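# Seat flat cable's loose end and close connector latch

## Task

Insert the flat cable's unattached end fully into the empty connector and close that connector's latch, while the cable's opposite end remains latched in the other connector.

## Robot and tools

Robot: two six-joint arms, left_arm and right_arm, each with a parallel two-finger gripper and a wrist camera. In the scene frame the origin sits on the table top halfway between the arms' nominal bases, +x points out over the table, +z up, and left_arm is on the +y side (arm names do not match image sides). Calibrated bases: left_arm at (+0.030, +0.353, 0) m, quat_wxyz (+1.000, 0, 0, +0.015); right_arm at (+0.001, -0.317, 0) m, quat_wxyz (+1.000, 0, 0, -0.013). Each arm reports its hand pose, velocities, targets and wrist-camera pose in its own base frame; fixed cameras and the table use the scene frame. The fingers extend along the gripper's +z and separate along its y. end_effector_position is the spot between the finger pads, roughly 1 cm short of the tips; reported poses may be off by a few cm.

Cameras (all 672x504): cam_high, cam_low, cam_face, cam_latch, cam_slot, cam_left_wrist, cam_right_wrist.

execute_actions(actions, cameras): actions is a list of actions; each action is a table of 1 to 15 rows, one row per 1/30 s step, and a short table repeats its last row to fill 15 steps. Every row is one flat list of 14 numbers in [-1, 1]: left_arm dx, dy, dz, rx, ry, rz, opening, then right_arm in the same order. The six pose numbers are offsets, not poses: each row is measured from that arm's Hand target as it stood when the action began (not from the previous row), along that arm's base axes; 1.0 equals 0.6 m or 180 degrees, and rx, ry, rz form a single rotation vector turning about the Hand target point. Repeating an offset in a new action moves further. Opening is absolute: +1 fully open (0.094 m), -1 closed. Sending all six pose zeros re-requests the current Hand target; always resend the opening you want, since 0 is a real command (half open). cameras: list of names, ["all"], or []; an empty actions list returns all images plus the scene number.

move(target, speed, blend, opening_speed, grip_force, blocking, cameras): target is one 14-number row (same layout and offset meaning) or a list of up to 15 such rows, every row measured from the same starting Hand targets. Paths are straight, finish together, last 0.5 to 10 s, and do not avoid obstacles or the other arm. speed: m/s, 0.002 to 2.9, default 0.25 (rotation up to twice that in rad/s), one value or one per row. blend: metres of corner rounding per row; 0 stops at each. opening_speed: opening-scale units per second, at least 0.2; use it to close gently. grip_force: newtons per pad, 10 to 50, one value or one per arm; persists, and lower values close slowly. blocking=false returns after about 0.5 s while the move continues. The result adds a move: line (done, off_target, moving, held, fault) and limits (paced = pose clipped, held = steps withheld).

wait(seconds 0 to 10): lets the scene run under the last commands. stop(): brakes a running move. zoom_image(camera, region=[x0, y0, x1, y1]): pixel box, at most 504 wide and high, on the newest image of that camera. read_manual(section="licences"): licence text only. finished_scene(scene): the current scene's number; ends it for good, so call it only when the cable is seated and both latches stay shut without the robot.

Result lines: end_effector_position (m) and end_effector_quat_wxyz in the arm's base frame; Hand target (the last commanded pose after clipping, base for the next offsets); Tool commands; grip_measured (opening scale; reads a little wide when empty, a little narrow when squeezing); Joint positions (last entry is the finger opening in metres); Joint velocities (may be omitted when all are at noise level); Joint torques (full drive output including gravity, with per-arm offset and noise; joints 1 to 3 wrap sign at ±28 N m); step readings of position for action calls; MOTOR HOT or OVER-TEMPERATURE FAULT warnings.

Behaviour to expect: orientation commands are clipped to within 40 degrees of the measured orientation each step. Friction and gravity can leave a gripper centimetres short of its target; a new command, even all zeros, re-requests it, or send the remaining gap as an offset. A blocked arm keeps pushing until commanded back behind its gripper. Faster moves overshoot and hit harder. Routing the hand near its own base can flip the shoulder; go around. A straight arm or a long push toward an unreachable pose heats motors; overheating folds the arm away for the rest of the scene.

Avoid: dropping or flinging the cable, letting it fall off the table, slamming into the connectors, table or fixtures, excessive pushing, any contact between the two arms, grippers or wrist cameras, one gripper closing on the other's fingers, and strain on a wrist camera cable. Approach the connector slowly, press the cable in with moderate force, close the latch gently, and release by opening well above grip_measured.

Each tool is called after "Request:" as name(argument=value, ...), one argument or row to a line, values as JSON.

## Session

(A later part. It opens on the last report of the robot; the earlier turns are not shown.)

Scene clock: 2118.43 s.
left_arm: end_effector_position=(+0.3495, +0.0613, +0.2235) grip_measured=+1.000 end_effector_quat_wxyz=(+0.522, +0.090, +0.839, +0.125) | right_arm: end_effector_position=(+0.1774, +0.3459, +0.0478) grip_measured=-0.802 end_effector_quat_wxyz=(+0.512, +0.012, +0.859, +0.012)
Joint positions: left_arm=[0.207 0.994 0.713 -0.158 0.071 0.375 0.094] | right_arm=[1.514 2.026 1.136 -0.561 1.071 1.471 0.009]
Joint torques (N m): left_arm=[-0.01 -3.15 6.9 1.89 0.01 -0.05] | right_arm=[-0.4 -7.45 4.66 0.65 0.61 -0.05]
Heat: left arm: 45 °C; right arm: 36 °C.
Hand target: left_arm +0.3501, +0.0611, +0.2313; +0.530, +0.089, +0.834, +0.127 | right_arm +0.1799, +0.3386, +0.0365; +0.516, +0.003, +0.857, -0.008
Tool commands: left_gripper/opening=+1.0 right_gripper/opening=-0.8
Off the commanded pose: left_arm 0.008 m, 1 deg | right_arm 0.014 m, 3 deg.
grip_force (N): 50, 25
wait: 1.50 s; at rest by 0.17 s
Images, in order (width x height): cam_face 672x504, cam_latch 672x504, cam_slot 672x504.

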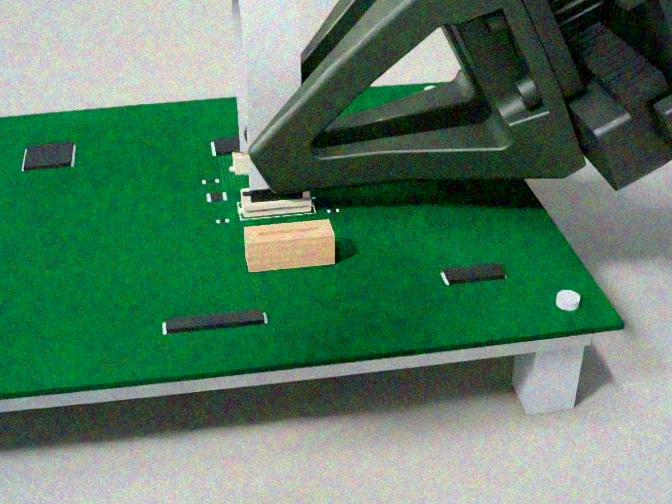

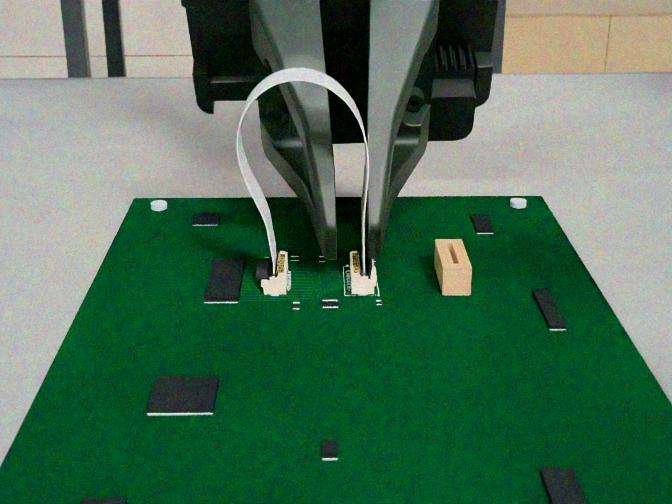

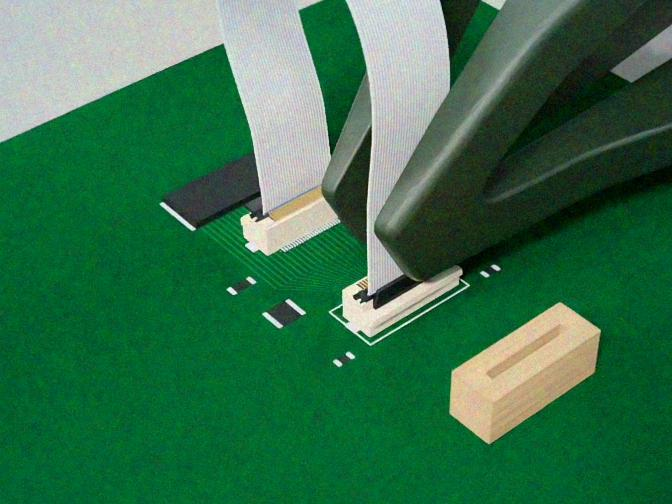

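Request:
move(
  target=[0,0,0,0,0,0,1, 0,0.0022,-0.0016,0.0022,0,0,-0.8],
  speed=0.03,
)

Request:
wait(
  seconds=1.5,
  cameras=["cam_latch","cam_slot","cam_face"],
)

Request:
zoom_image(
  camera="cam_slot",
  region=[335, 200, 475, 340],
)

Request:
zoom_image(
  camera="cam_latch",
  region=[345, 235, 385, 280],
)

Request:
zoom_image(
  camera="cam_face",
  region=[240, 170, 310, 215],
)

Scene clock: 2130.17 s.
left_arm: end_effector_position=(+0.3495, +0.0613, +0.2235) grip_measured=+1.000 end_effector_quat_wxyz=(+0.522, +0.090, +0.839, +0.125) | right_arm: end_effector_position=(+0.1777, +0.3473, +0.0471) grip_measured=-0.802 end_effector_quat_wxyz=(+0.514, +0.014, +0.858, +0.014)
Joint positions: left_arm=[0.207 0.994 0.713 -0.158 0.071 0.375 0.094] | right_arm=[1.514 2.03 1.136 -0.55 1.075 1.471 0.009]
Joint torques (N m): left_arm=[-0.02 -3.14 6.9 1.89 0.02 -0.04] | right_arm=[-0.39 -7.46 4.45 0.62 0.53 -0.07]
Heat: left arm: 45 °C; right arm: 36 °C.
Hand target: left_arm +0.3501, +0.0611, +0.2313; +0.530, +0.089, +0.834, +0.127 | right_arm +0.1799, +0.3399, +0.0356; +0.516, +0.005, +0.857, -0.005
Off the commanded pose: left_arm 0.008 m, 1 deg | right_arm 0.014 m, 2 deg.
grip_force (N): 50, 25
move: off_target (right_arm)

Scene clock: 2131.67 s.
left_arm: end_effector_position=(+0.3495, +0.0613, +0.2235) grip_measured=+1.000 end_effector_quat_wxyz=(+0.522, +0.090, +0.839, +0.125) | right_arm: end_effector_position=(+0.1777, +0.3473, +0.0471) grip_measured=-0.802 end_effector_quat_wxyz=(+0.514, +0.014, +0.858, +0.014)
Joint positions: left_arm=[0.207 0.994 0.713 -0.158 0.071 0.375 0.094] | right_arm=[1.514 2.03 1.136 -0.55 1.075 1.471 0.009]
Joint torques (N m): left_arm=[-0.02 -3.12 6.89 1.89 0.02 -0.04] | right_arm=[-0.57 -7.32 4.51 0.66 0.55 -0.04]
Heat: left arm: 45 °C; right arm: 36 °C.
Hand target: left_arm +0.3501, +0.0611, +0.2313; +0.530, +0.089, +0.834, +0.127 | right_arm +0.1799, +0.3399, +0.0356; +0.516, +0.005, +0.857, -0.005
Tool commands: left_gripper/opening=+1.0 right_gripper/opening=-0.8
Off the commanded pose: left_arm 0.008 m, 1 deg | right_arm 0.014 m, 2 deg.
grip_force (N): 50, 25
wait: 1.50 s; at rest by 0.17 s
Images, in order (width x height): cam_face 672x504, cam_latch 672x504, cam_slot 672x504.

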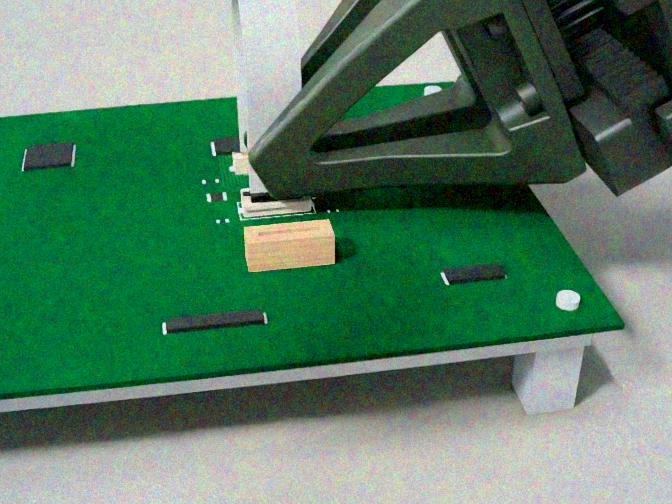

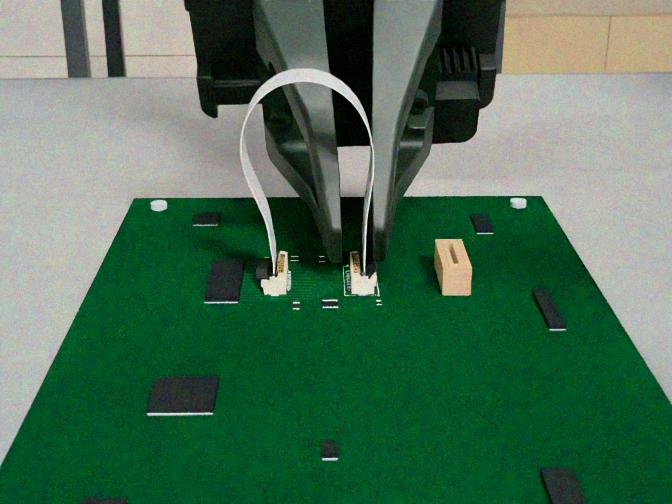

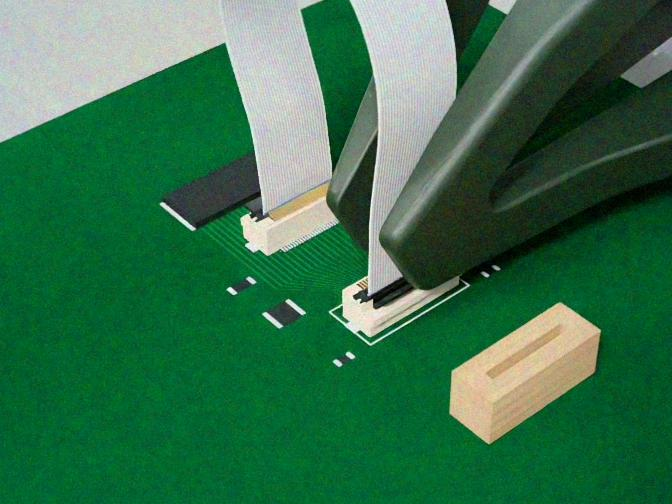

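Scaled by 3.600 from the camera's 672x504 image, which has a finer 960x720 frame.

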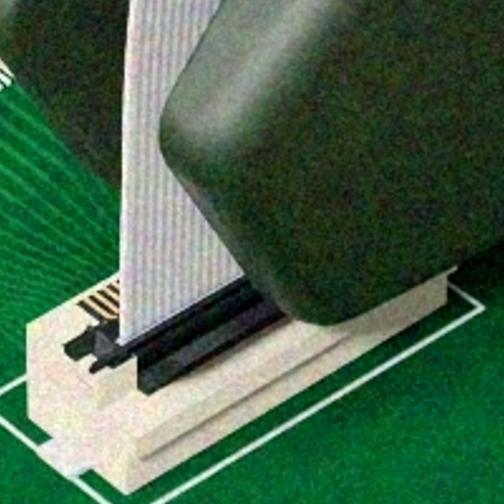

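Scaled by 11.200 from the camera's 672x504 image, which has a finer 960x720 frame.

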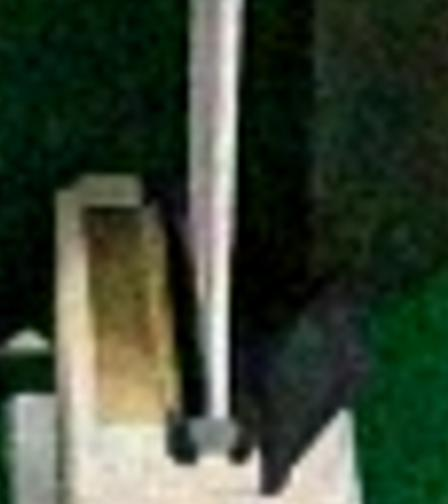

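Scaled by 7.200 from the camera's 672x504 image, which has a finer 960x720 frame.

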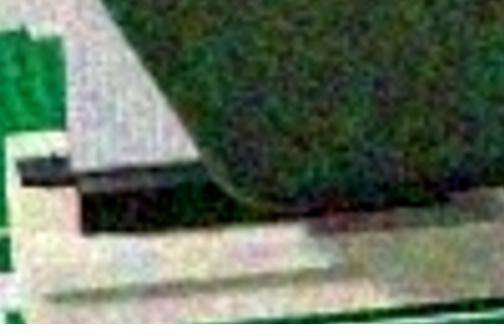

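Request:
move(
  target=[0,0,0,0,0,0,1, 0,0.0016,-0.005,0.0006,0,0,-0.8],
  speed=0.03,
)

Request:
wait(
  seconds=1.5,
  cameras=["cam_latch","cam_slot","cam_face"],
)

Request:
zoom_image(
  camera="cam_slot",
  region=[335, 200, 475, 340],
)

Request:
zoom_image(
  camera="cam_latch",
  region=[345, 235, 385, 280],
)

Request:
zoom_image(
  camera="cam_face",
  region=[240, 170, 310, 215],
)

Scene clock: 2147.13 s.
left_arm: end_effector_position=(+0.3495, +0.0613, +0.2235) grip_measured=+1.000 end_effector_quat_wxyz=(+0.522, +0.090, +0.839, +0.125) | right_arm: end_effector_position=(+0.1786, +0.3478, +0.0466) grip_measured=-0.802 end_effector_quat_wxyz=(+0.518, +0.015, +0.855, +0.015)
Joint positions: left_arm=[0.207 0.994 0.713 -0.158 0.071 0.375 0.094] | right_arm=[1.514 2.036 1.136 -0.542 1.085 1.471 0.009]
Joint torques (N m): left_arm=[-0.01 -3.15 6.89 1.9 0.02 -0.04] | right_arm=[-0.59 -7.17 4.64 0.69 0.45 -0.08]
Heat: left arm: 45 °C; right arm: 36 °C.
Hand target: left_arm +0.3501, +0.0611, +0.2313; +0.530, +0.089, +0.834, +0.127 | right_arm +0.1799, +0.3409, +0.0327; +0.516, +0.006, +0.857, -0.004
Off the commanded pose: left_arm 0.008 m, 1 deg | right_arm 0.016 m, 2 deg.
grip_force (N): 50, 25
move: off_target (right_arm)

Scene clock: 2148.63 s.
left_arm: end_effector_position=(+0.3495, +0.0613, +0.2235) grip_measured=+1.000 end_effector_quat_wxyz=(+0.522, +0.090, +0.839, +0.125) | right_arm: end_effector_position=(+0.1786, +0.3478, +0.0466) grip_measured=-0.802 end_effector_quat_wxyz=(+0.518, +0.015, +0.855, +0.015)
Joint positions: left_arm=[0.207 0.994 0.713 -0.158 0.071 0.375 0.094] | right_arm=[1.514 2.036 1.136 -0.542 1.085 1.471 0.009]
Joint torques (N m): left_arm=[-0.01 -3.14 6.89 1.89 0.01 -0.05] | right_arm=[-0.54 -7.24 4.56 0.66 0.5 -0.04]
Heat: left arm: 45 °C; right arm: 36 °C.
Hand target: left_arm +0.3501, +0.0611, +0.2313; +0.530, +0.089, +0.834, +0.127 | right_arm +0.1799, +0.3409, +0.0327; +0.516, +0.006, +0.857, -0.004
Tool commands: left_gripper/opening=+1.0 right_gripper/opening=-0.8
Off the commanded pose: left_arm 0.008 m, 1 deg | right_arm 0.016 m, 2 deg.
grip_force (N): 50, 25
wait: 1.50 s; at rest by 0.17 s
Images, in order (width x height): cam_face 672x504, cam_latch 672x504, cam_slot 672x504.

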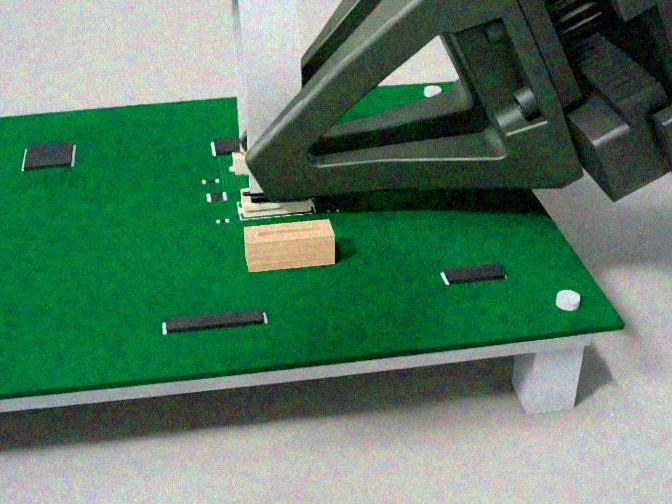

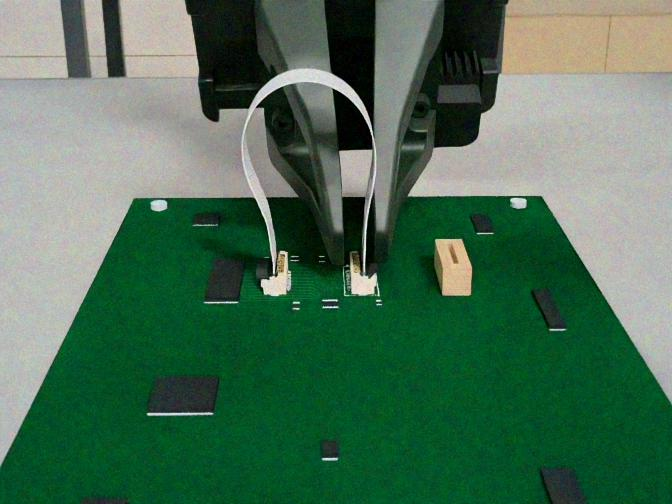

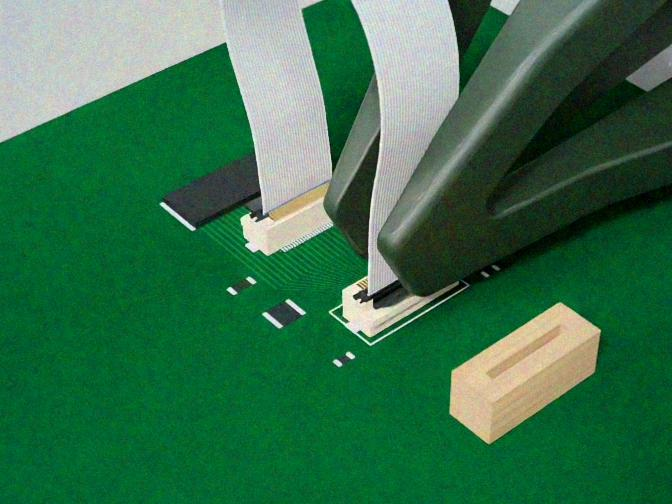

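Scaled by 3.600 from the camera's 672x504 image, which has a finer 960x720 frame.

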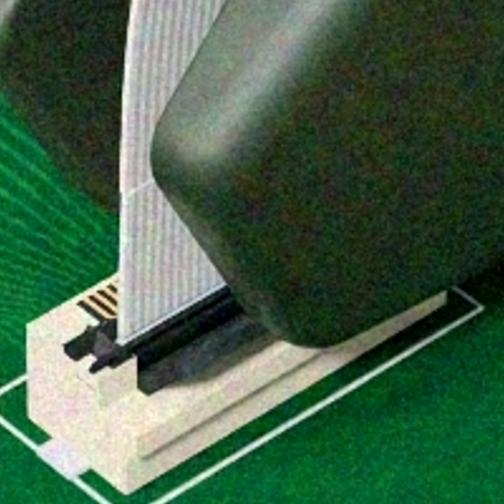

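Scaled by 11.200 from the camera's 672x504 image, which has a finer 960x720 frame.

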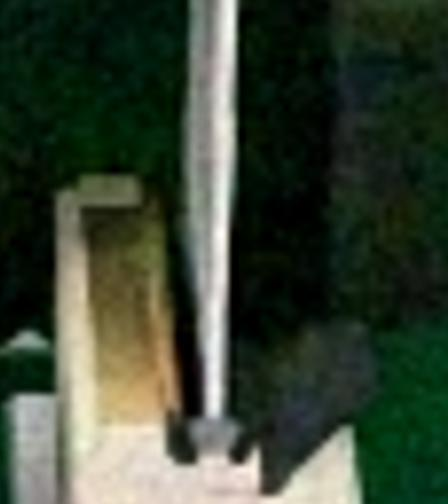

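Scaled by 7.200 from the camera's 672x504 image, which has a finer 960x720 frame.

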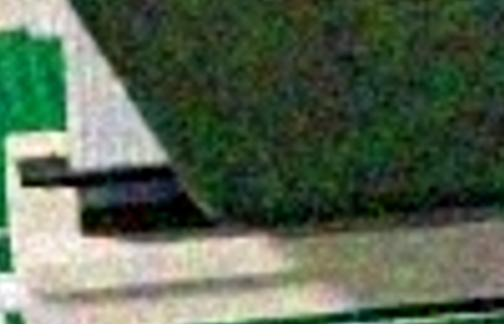

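Request:
move(
  target=[0,0,0,0,0,0,1, 0,0.0012,-0.005,0,0,0,-0.8],
  speed=0.03,
)

Request:
wait(
  seconds=1.5,
  cameras=["cam_latch","cam_slot","cam_face"],
)

Request:
zoom_image(
  camera="cam_slot",
  region=[335, 200, 475, 340],
)

Request:
zoom_image(
  camera="cam_latch",
  region=[345, 235, 385, 280],
)

Request:
zoom_image(
  camera="cam_face",
  region=[240, 170, 310, 215],
)

Scene clock: 2162.23 s.
left_arm: end_effector_position=(+0.3495, +0.0613, +0.2235) grip_measured=+1.000 end_effector_quat_wxyz=(+0.522, +0.090, +0.839, +0.125) | right_arm: end_effector_position=(+0.1790, +0.3489, +0.0442) grip_measured=-0.802 end_effector_quat_wxyz=(+0.520, +0.016, +0.854, +0.016)
Joint positions: left_arm=[0.207 0.994 0.713 -0.158 0.071 0.375 0.094] | right_arm=[1.514 2.046 1.136 -0.529 1.089 1.471 0.009]
Joint torques (N m): left_arm=[-0.01 -3.14 6.89 1.9 0.02 -0.04] | right_arm=[-0.38 -7.42 4.45 0.63 0.43 -0.03]
Heat: left arm: 45 °C; right arm: 36 °C.
Hand target: left_arm +0.3501, +0.0611, +0.2313; +0.530, +0.089, +0.834, +0.127 | right_arm +0.1799, +0.3416, +0.0296; +0.516, +0.006, +0.857, -0.004
Off the commanded pose: left_arm 0.008 m, 1 deg | right_arm 0.016 m, 3 deg.
grip_force (N): 50, 25
move: off_target (right_arm)

Scene clock: 2163.73 s.
left_arm: end_effector_position=(+0.3495, +0.0613, +0.2235) grip_measured=+1.000 end_effector_quat_wxyz=(+0.522, +0.090, +0.839, +0.125) | right_arm: end_effector_position=(+0.1790, +0.3489, +0.0442) grip_measured=-0.802 end_effector_quat_wxyz=(+0.520, +0.016, +0.854, +0.016)
Joint positions: left_arm=[0.207 0.994 0.713 -0.158 0.071 0.375 0.094] | right_arm=[1.514 2.046 1.136 -0.529 1.089 1.471 0.009]
Joint torques (N m): left_arm=[0.01 -3.15 6.9 1.89 0.02 -0.04] | right_arm=[-0.39 -7.39 4.44 0.66 0.41 -0.04]
Heat: left arm: 45 °C; right arm: 36 °C.
Hand target: left_arm +0.3501, +0.0611, +0.2313; +0.530, +0.089, +0.834, +0.127 | right_arm +0.1799, +0.3416, +0.0296; +0.516, +0.006, +0.857, -0.004
Tool commands: left_gripper/opening=+1.0 right_gripper/opening=-0.8
Off the commanded pose: left_arm 0.008 m, 1 deg | right_arm 0.016 m, 3 deg.
grip_force (N): 50, 25
wait: 1.50 s; at rest by 0.17 s
Images, in order (width x height): cam_face 672x504, cam_latch 672x504, cam_slot 672x504.

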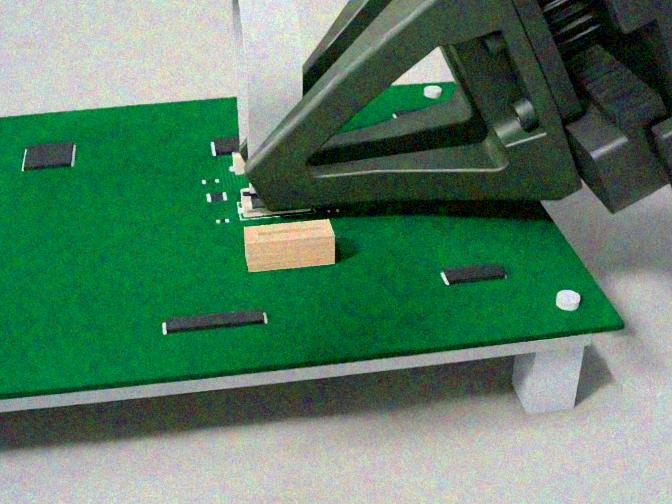

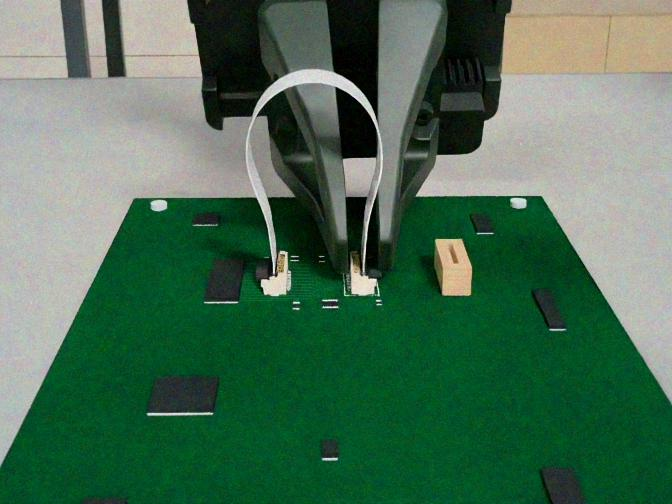

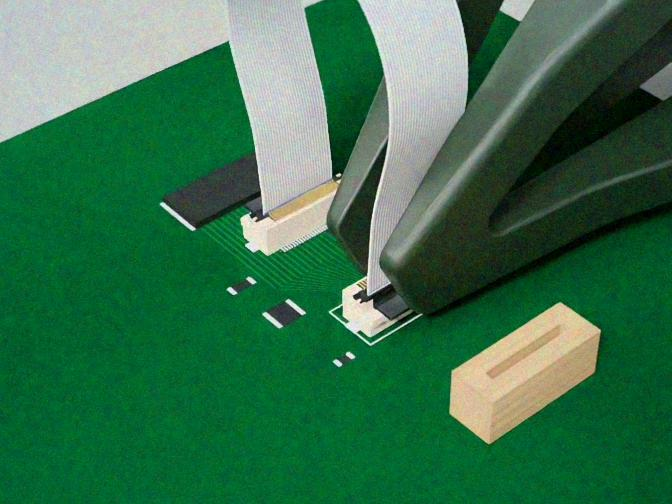

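Scaled by 3.600 from the camera's 672x504 image, which has a finer 960x720 frame.

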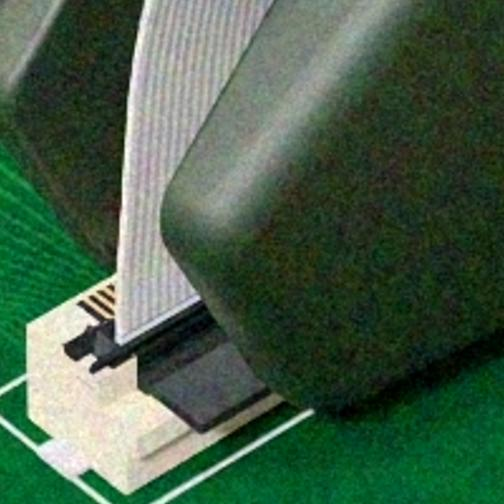

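Scaled by 11.200 from the camera's 672x504 image, which has a finer 960x720 frame.

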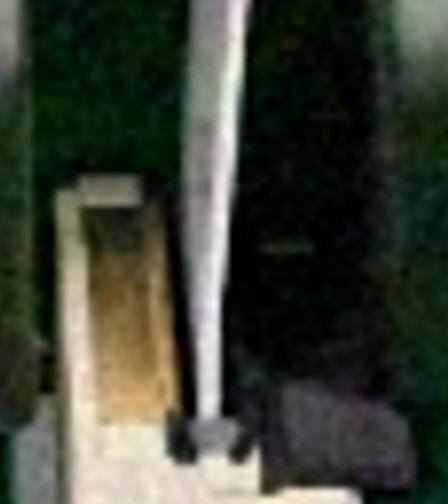

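Scaled by 7.200 from the camera's 672x504 image, which has a finer 960x720 frame.

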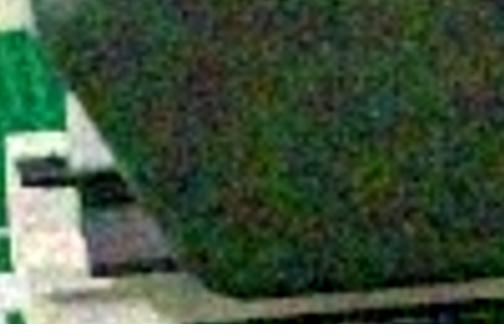

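Request:
move(
  target=[0,0,0,0,0,0,1, 0,0.0003,-0.003,-0.001,0,0,-0.8],
  speed=0.03,
)

Request:
wait(
  seconds=1.5,
  cameras=["cam_latch","cam_slot","cam_face"],
)

Request:
zoom_image(
  camera="cam_slot",
  region=[335, 200, 475, 340],
)

Request:
zoom_image(
  camera="cam_latch",
  region=[345, 235, 385, 280],
)

Scene clock: 2173.37 s.
left_arm: end_effector_position=(+0.3495, +0.0613, +0.2235) grip_measured=+1.000 end_effector_quat_wxyz=(+0.522, +0.090, +0.839, +0.125) | right_arm: end_effector_position=(+0.1794, +0.3488, +0.0440) grip_measured=-0.802 end_effector_quat_wxyz=(+0.522, +0.016, +0.853, +0.015)
Joint positions: left_arm=[0.207 0.994 0.713 -0.158 0.071 0.375 0.094] | right_arm=[1.514 2.049 1.136 -0.527 1.094 1.471 0.009]
Joint torques (N m): left_arm=[-0.01 -3.14 6.89 1.89 0.03 -0.04] | right_arm=[-0.49 -7.09 4.7 0.62 0.4 -0.06]
Heat: left arm: 45 °C; right arm: 36 °C.
Hand target: left_arm +0.3501, +0.0611, +0.2313; +0.530, +0.089, +0.834, +0.127 | right_arm +0.1799, +0.3418, +0.0277; +0.516, +0.005, +0.857, -0.006
Off the commanded pose: left_arm 0.008 m, 1 deg | right_arm 0.018 m, 3 deg.
grip_force (N): 50, 25
move: off_target (right_arm)

Scene clock: 2174.87 s.
left_arm: end_effector_position=(+0.3495, +0.0613, +0.2235) grip_measured=+1.000 end_effector_quat_wxyz=(+0.522, +0.090, +0.839, +0.125) | right_arm: end_effector_position=(+0.1794, +0.3488, +0.0440) grip_measured=-0.802 end_effector_quat_wxyz=(+0.522, +0.016, +0.853, +0.015)
Joint positions: left_arm=[0.207 0.994 0.713 -0.158 0.071 0.375 0.094] | right_arm=[1.514 2.049 1.136 -0.527 1.094 1.471 0.009]
Joint torques (N m): left_arm=[-0.02 -3.14 6.89 1.89 0.02 -0.04] | right_arm=[-0.29 -7.01 4.4 0.61 0.43 -0.02]
Heat: left arm: 45 °C; right arm: 36 °C.
Hand target: left_arm +0.3501, +0.0611, +0.2313; +0.530, +0.089, +0.834, +0.127 | right_arm +0.1799, +0.3418, +0.0277; +0.516, +0.005, +0.857, -0.006
Tool commands: left_gripper/opening=+1.0 right_gripper/opening=-0.8
Off the commanded pose: left_arm 0.008 m, 1 deg | right_arm 0.018 m, 3 deg.
grip_force (N): 50, 25
wait: 1.50 s; at rest by 0.17 s
Images, in order (width x height): cam_face 672x504, cam_latch 672x504, cam_slot 672x504.

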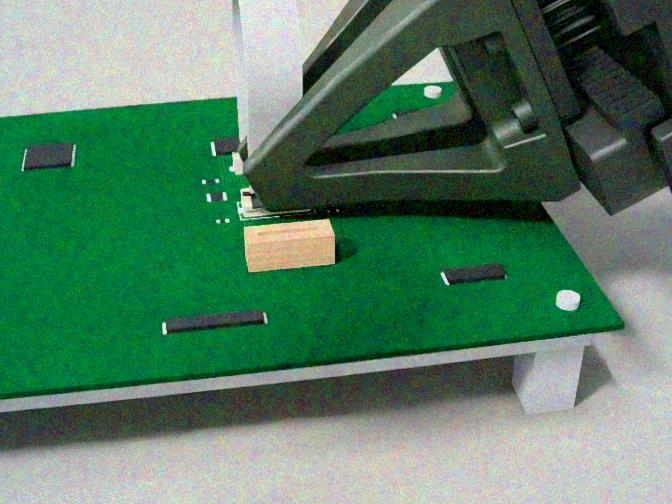

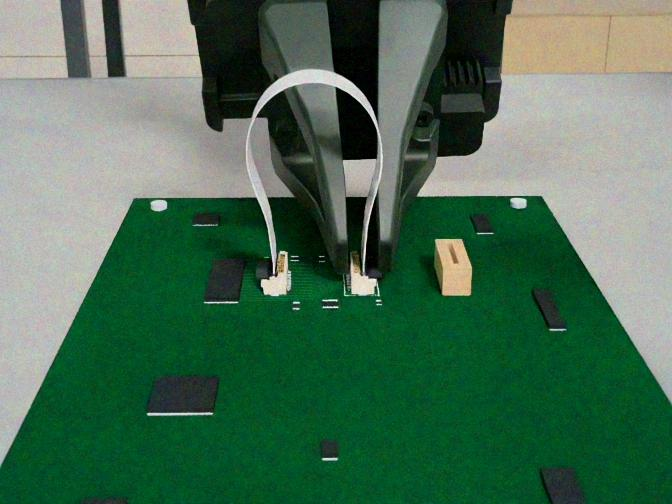

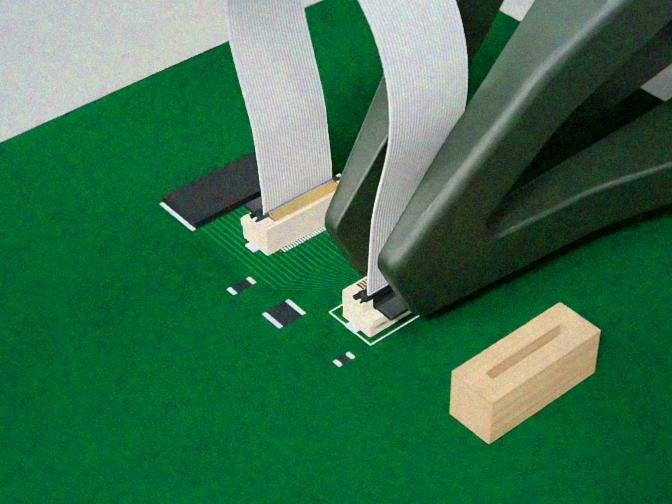

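Scaled by 3.600 from the camera's 672x504 image, which has a finer 960x720 frame.

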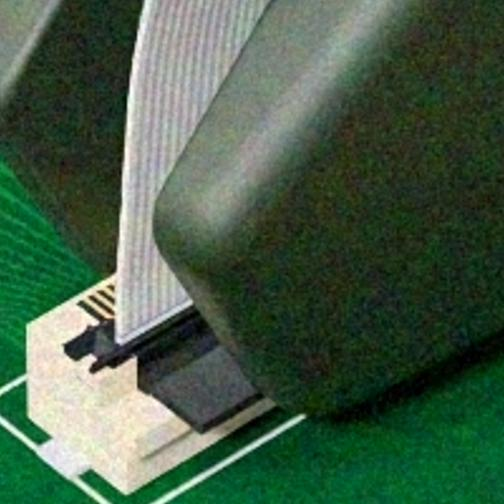

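Scaled by 11.200 from the camera's 672x504 image, which has a finer 960x720 frame.

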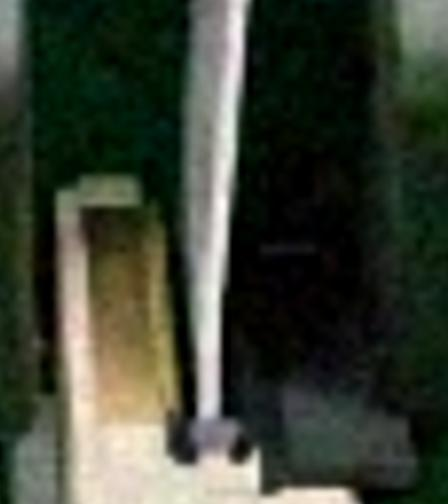

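Request:
move(
  target=[0,0,0,0,0,0,1, 0,0.0223,0.04,0.0267,0,0,-0.8],
  speed=0.05,
)

Request:
wait(
  seconds=1,
  cameras=["cam_latch","cam_slot","cam_face"],
)

Request:
zoom_image(
  camera="cam_slot",
  region=[335, 200, 475, 340],
)

Request:
zoom_image(
  camera="cam_latch",
  region=[345, 235, 385, 280],
)

Scene clock: 2211.73 s.
left_arm: end_effector_position=(+0.3495, +0.0613, +0.2235) grip_measured=+1.000 end_effector_quat_wxyz=(+0.522, +0.090, +0.839, +0.125) | right_arm: end_effector_position=(+0.1794, +0.3489, +0.0443) grip_measured=-0.802 end_effector_quat_wxyz=(+0.521, +0.016, +0.853, +0.016)
Joint positions: left_arm=[0.207 0.994 0.713 -0.158 0.071 0.375 0.094] | right_arm=[1.514 2.048 1.136 -0.527 1.093 1.471 0.009]
Joint torques (N m): left_arm=[-0.01 -3.12 6.9 1.89 0.02 -0.04] | right_arm=[-0.43 -11.82 7.46 0.63 0.36 -0.04]
Heat: left arm: 45 °C; right arm: 36 °C.
Hand target: left_arm +0.3501, +0.0611, +0.2313; +0.530, +0.089, +0.834, +0.127 | right_arm +0.1799, +0.3551, +0.0518; +0.515, +0.026, +0.856, +0.030
Off the commanded pose: left_arm 0.008 m, 1 deg | right_arm 0.010 m, 2 deg.
grip_force (N): 50, 25
move: done

Scene clock: 2212.73 s.
left_arm: end_effector_position=(+0.3495, +0.0613, +0.2235) grip_measured=+1.000 end_effector_quat_wxyz=(+0.522, +0.090, +0.839, +0.125) | right_arm: end_effector_position=(+0.1794, +0.3489, +0.0443) grip_measured=-0.802 end_effector_quat_wxyz=(+0.521, +0.016, +0.853, +0.016)
Joint positions: left_arm=[0.207 0.994 0.713 -0.158 0.071 0.375 0.094] | right_arm=[1.514 2.048 1.136 -0.527 1.093 1.471 0.009]
Joint torques (N m): left_arm=[-0.01 -3.14 6.9 1.89 0.02 -0.04] | right_arm=[-0.2 -11.69 7.51 0.63 0.33 0]
Heat: left arm: 45 °C; right arm: 36 °C.
Hand target: left_arm +0.3501, +0.0611, +0.2313; +0.530, +0.089, +0.834, +0.127 | right_arm +0.1799, +0.3551, +0.0518; +0.515, +0.026, +0.856, +0.030
Tool commands: left_gripper/opening=+1.0 right_gripper/opening=-0.8
Off the commanded pose: left_arm 0.008 m, 1 deg | right_arm 0.010 m, 2 deg.
grip_force (N): 50, 25
wait: 1.00 s; at rest by 0.17 s
Images, in order (width x height): cam_face 672x504, cam_latch 672x504, cam_slot 672x504.

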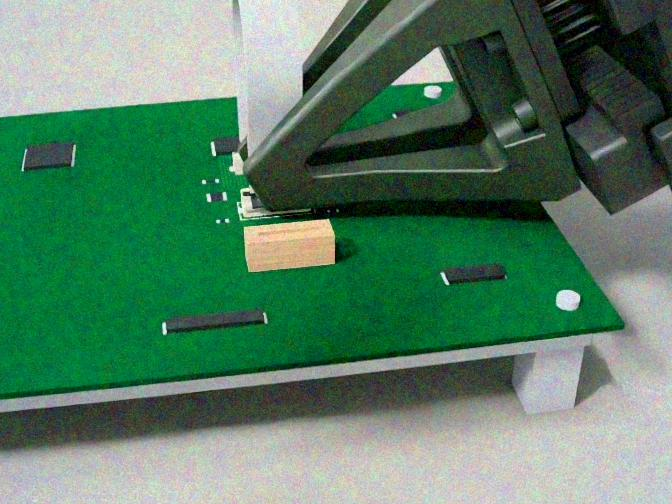

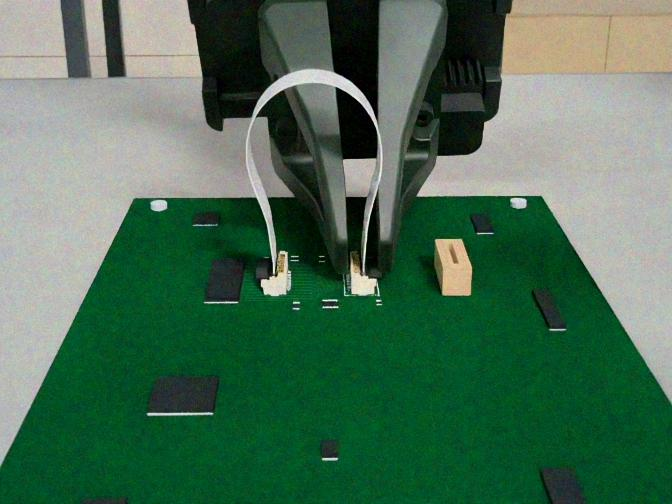

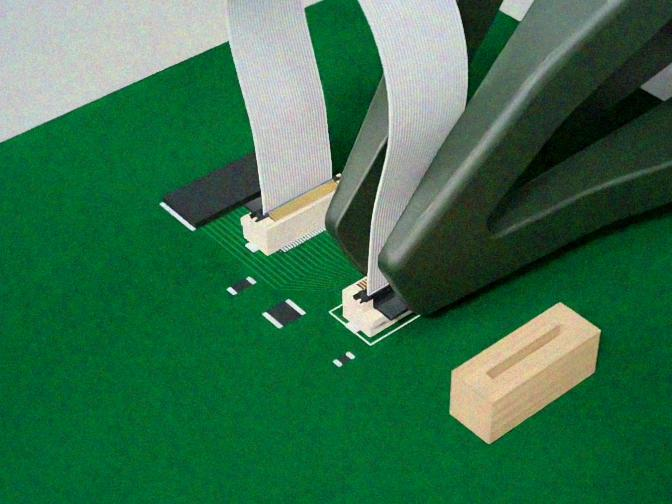

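Scaled by 3.600 from the camera's 672x504 image, which has a finer 960x720 frame.

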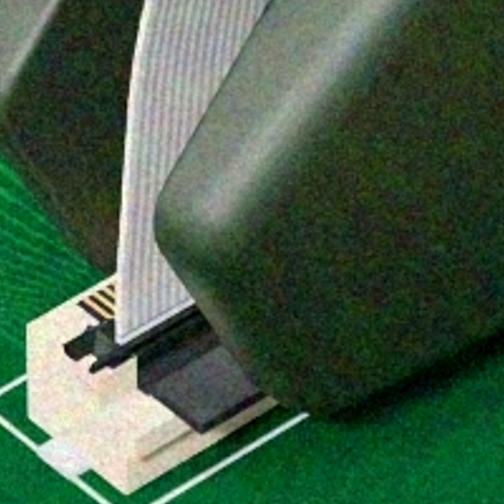

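Scaled by 11.200 from the camera's 672x504 image, which has a finer 960x720 frame.

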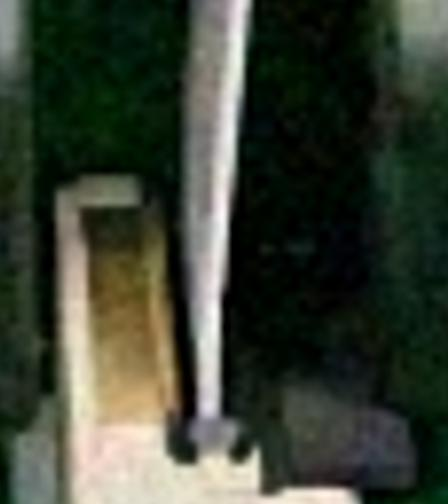

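Request:
move(
  target=[0,0,0,0,0,0,1, 0,0.008,0.0142,0.0095,0,0,-0.8],
  speed=0.05,
  cameras=[],
)

Scene clock: 2219.60 s.
left_arm: end_effector_position=(+0.3495, +0.0613, +0.2235) grip_measured=+1.000 end_effector_quat_wxyz=(+0.522, +0.090, +0.839, +0.125) | right_arm: end_effector_position=(+0.1773, +0.3505, +0.0443) grip_measured=-0.802 end_effector_quat_wxyz=(+0.511, +0.018, +0.859, +0.022)
Joint positions: left_arm=[0.207 0.994 0.713 -0.158 0.071 0.375 0.094] | right_arm=[1.514 2.036 1.136 -0.527 1.068 1.471 0.009]
Joint velocities: left_arm=[within noise] | right_arm=[-0.051 0.002 -0.007 -0.051 -0.007 -0.051 0]
Joint torques (N m): left_arm=[-0.02 -3.12 6.9 1.89 0.02 -0.05] | right_arm=[-0.29 -12.33 8.5 0.62 0.55 0.02]
Heat: left arm: 45 °C; right arm: 36 °C.
Hand target: left_arm +0.3501, +0.0611, +0.2313; +0.530, +0.089, +0.834, +0.127 | right_arm +0.1799, +0.3599, +0.0603; +0.515, +0.034, +0.856, +0.043
Off the commanded pose: left_arm 0.008 m, 1 deg | right_arm 0.019 m, 3 deg.
grip_force (N): 50, 25
move: off_target (right_arm)
No camera images: "cameras" was empty.

Request:
wait(
  seconds=1.5,
  cameras=["cam_latch", "cam_slot", "cam_face"],
)

Scene clock: 2265.00 s.
left_arm: end_effector_position=(+0.3495, +0.0613, +0.2235) grip_measured=+1.000 end_effector_quat_wxyz=(+0.522, +0.090, +0.839, +0.125) | right_arm: end_effector_position=(+0.1773, +0.3505, +0.0443) grip_measured=-0.802 end_effector_quat_wxyz=(+0.511, +0.018, +0.859, +0.022)
Joint positions: left_arm=[0.207 0.994 0.713 -0.158 0.071 0.375 0.094] | right_arm=[1.514 2.036 1.136 -0.527 1.068 1.471 0.009]
Joint torques (N m): left_arm=[-0.02 -3.14 6.9 1.9 0.02 -0.03] | right_arm=[-0.23 -12.41 8.65 0.63 0.56 0.02]
Heat: left arm: 45 °C; right arm: 39 °C.
Hand target: left_arm +0.3501, +0.0611, +0.2313; +0.530, +0.089, +0.834, +0.127 | right_arm +0.1799, +0.3599, +0.0603; +0.515, +0.034, +0.856, +0.043
Tool commands: left_gripper/opening=+1.0 right_gripper/opening=-0.8
Off the commanded pose: left_arm 0.008 m, 1 deg | right_arm 0.019 m, 3 deg.
grip_force (N): 50, 25
wait: 1.50 s; at rest from the start
Images, in order (width x height): cam_face 672x504, cam_latch 672x504, cam_slot 672x504.

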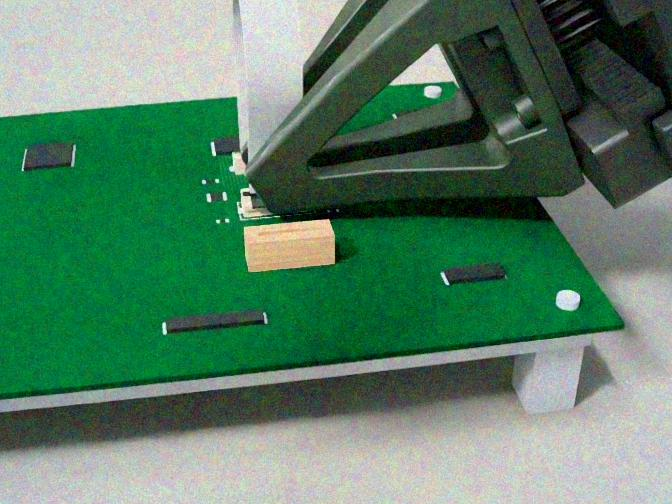

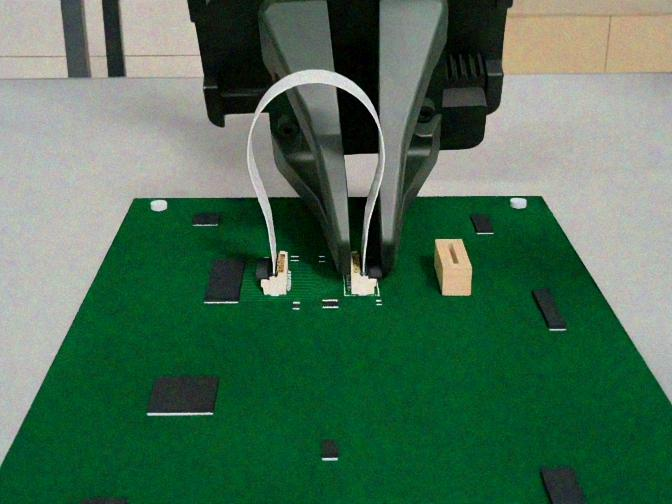

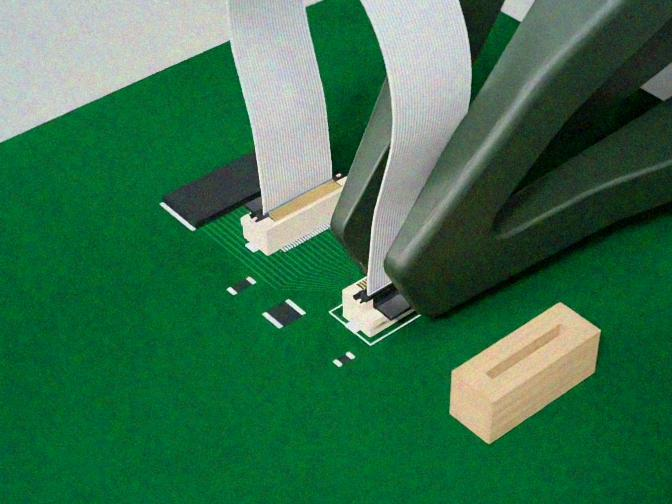

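Request:
move(
  target=[0,0,0,0,0,0,1,0,0.0017,0.0142,0.0013,0,0,-0.8],
  speed=0.03,
)

Request:
wait(
  seconds=1.5,
  cameras=["cam_latch", "cam_slot"],
)

Scene clock: 2277.30 s.
left_arm: end_effector_position=(+0.3495, +0.0613, +0.2235) grip_measured=+1.000 end_effector_quat_wxyz=(+0.522, +0.090, +0.839, +0.125) | right_arm: end_effector_position=(+0.1772, +0.3542, +0.0520) grip_measured=-0.802 end_effector_quat_wxyz=(+0.510, +0.023, +0.860, +0.030)
Joint positions: left_arm=[0.207 0.994 0.713 -0.158 0.071 0.375 0.094] | right_arm=[1.514 2.021 1.15 -0.539 1.065 1.471 0.009]
Joint torques (N m): left_arm=[-0.01 -3.14 6.89 1.89 0.02 -0.04] | right_arm=[-0.39 -12.4 8.9 0.49 0.6 0.04]
Heat: left arm: 45 °C; right arm: 39 °C.
Hand target: left_arm +0.3501, +0.0611, +0.2313; +0.530, +0.089, +0.834, +0.127 | right_arm +0.1799, +0.3610, +0.0688; +0.514, +0.035, +0.856, +0.045
Off the commanded pose: left_arm 0.008 m, 1 deg | right_arm 0.018 m, 2 deg.
grip_force (N): 50, 25
move: off_target (right_arm)

Scene clock: 2278.80 s.
left_arm: end_effector_position=(+0.3495, +0.0613, +0.2235) grip_measured=+1.000 end_effector_quat_wxyz=(+0.522, +0.090, +0.839, +0.125) | right_arm: end_effector_position=(+0.1772, +0.3541, +0.0520) grip_measured=-0.802 end_effector_quat_wxyz=(+0.510, +0.023, +0.860, +0.029)
Joint positions: left_arm=[0.207 0.994 0.713 -0.158 0.071 0.375 0.094] | right_arm=[1.514 2.021 1.15 -0.539 1.065 1.471 0.009]
Joint torques (N m): left_arm=[-0.01 -3.12 6.89 1.89 0.02 -0.04] | right_arm=[-0.49 -12.48 8.95 0.53 0.59 0]
Heat: left arm: 45 °C; right arm: 39 °C.
Hand target: left_arm +0.3501, +0.0611, +0.2313; +0.530, +0.089, +0.834, +0.127 | right_arm +0.1799, +0.3609, +0.0688; +0.514, +0.035, +0.856, +0.045
Tool commands: left_gripper/opening=+1.0 right_gripper/opening=-0.8
Off the commanded pose: left_arm 0.008 m, 1 deg | right_arm 0.018 m, 2 deg.
grip_force (N): 50, 25
wait: 1.50 s; at rest by 0.17 s
Images, in order (width x height): cam_latch 672x504, cam_slot 672x504.

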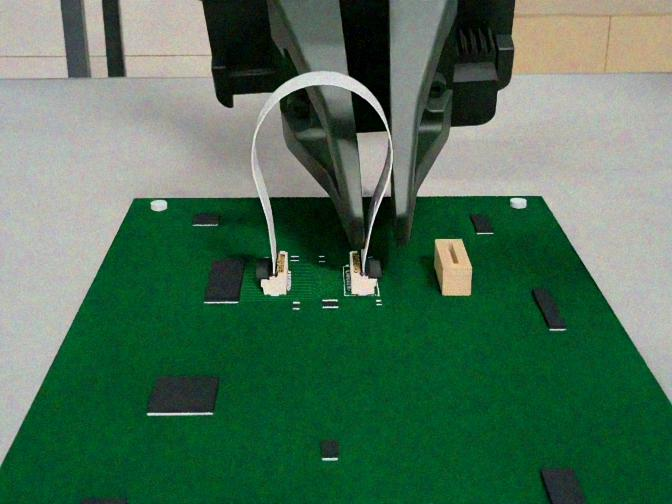

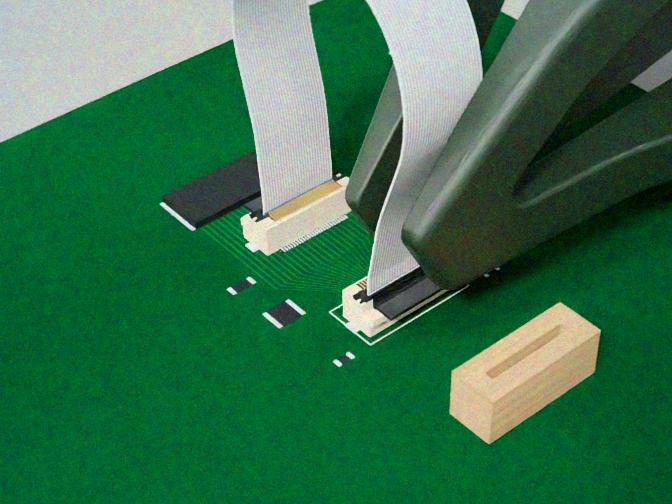

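Request:
move(
  target=[0,0,0,0,0,0,1,0,0,0,0,0,0,-0.65],
  speed=0.03,
  opening_speed=0.2,
)

Request:
wait(
  seconds=1.5,
  cameras=["cam_latch", "cam_slot"],
)

Request:
zoom_image(
  camera="cam_slot",
  region=[225, 170, 435, 350],
)

Request:
zoom_image(
  camera="cam_latch",
  region=[250, 235, 400, 305],
)

Scene clock: 2286.67 s.
left_arm: end_effector_position=(+0.3495, +0.0613, +0.2235) grip_measured=+1.000 end_effector_quat_wxyz=(+0.522, +0.090, +0.839, +0.125) | right_arm: end_effector_position=(+0.1772, +0.3541, +0.0520) grip_measured=-0.652 end_effector_quat_wxyz=(+0.510, +0.023, +0.860, +0.029)
Joint positions: left_arm=[0.207 0.994 0.713 -0.158 0.071 0.375 0.094] | right_arm=[1.514 2.021 1.15 -0.539 1.065 1.471 0.016]
Joint torques (N m): left_arm=[0.01 -3.12 6.9 1.89 0.02 -0.04] | right_arm=[-0.36 -12.21 8.87 0.52 0.61 0.01]
Heat: left arm: 45 °C; right arm: 39 °C.
Hand target: left_arm +0.3501, +0.0611, +0.2313; +0.530, +0.089, +0.834, +0.127 | right_arm +0.1799, +0.3609, +0.0688; +0.514, +0.035, +0.856, +0.045
Off the commanded pose: left_arm 0.008 m, 1 deg | right_arm 0.018 m, 2 deg.
grip_force (N): 50, 25
move: off_target (right_arm)

Scene clock: 2288.17 s.
left_arm: end_effector_position=(+0.3495, +0.0613, +0.2235) grip_measured=+1.000 end_effector_quat_wxyz=(+0.522, +0.090, +0.839, +0.125) | right_arm: end_effector_position=(+0.1772, +0.3541, +0.0520) grip_measured=-0.652 end_effector_quat_wxyz=(+0.510, +0.023, +0.860, +0.029)
Joint positions: left_arm=[0.207 0.994 0.713 -0.158 0.071 0.375 0.094] | right_arm=[1.514 2.021 1.15 -0.539 1.065 1.471 0.016]
Joint torques (N m): left_arm=[-0.01 -3.15 6.89 1.89 0.02 -0.04] | right_arm=[-0.39 -12.48 8.99 0.53 0.59 0]
Heat: left arm: 45 °C; right arm: 39 °C.
Hand target: left_arm +0.3501, +0.0611, +0.2313; +0.530, +0.089, +0.834, +0.127 | right_arm +0.1799, +0.3609, +0.0688; +0.514, +0.035, +0.856, +0.045
Tool commands: left_gripper/opening=+1.0 right_gripper/opening=-0.65
Off the commanded pose: left_arm 0.008 m, 1 deg | right_arm 0.018 m, 2 deg.
grip_force (N): 50, 25
wait: 1.50 s; at rest by 0.17 s
Images, in order (width x height): cam_latch 672x504, cam_slot 672x504.

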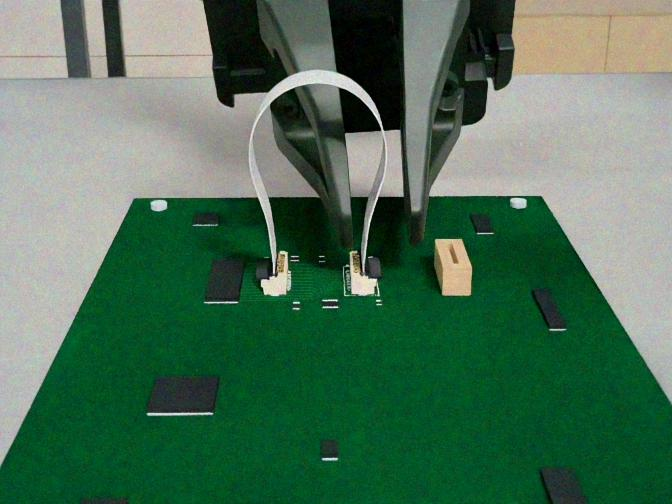

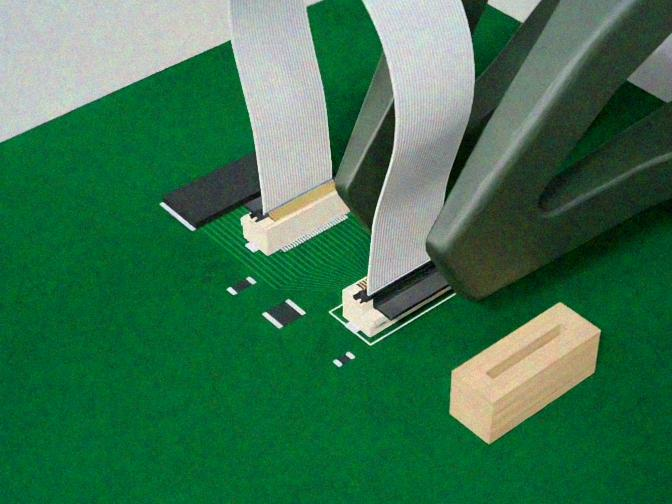

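Scaled by 2.400 from the camera's 672x504 image, which has a finer 960x720 frame.

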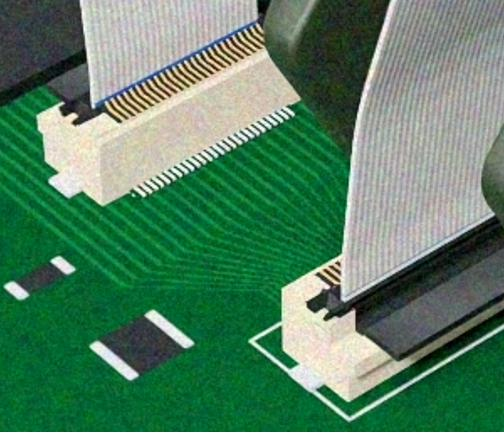

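Scaled by 3.360 from the camera's 672x504 image, which has a finer 960x720 frame.

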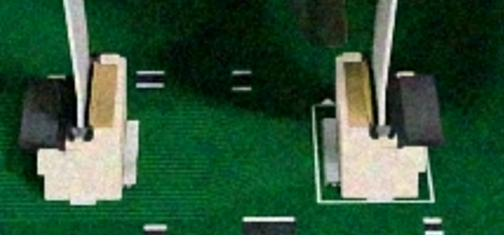

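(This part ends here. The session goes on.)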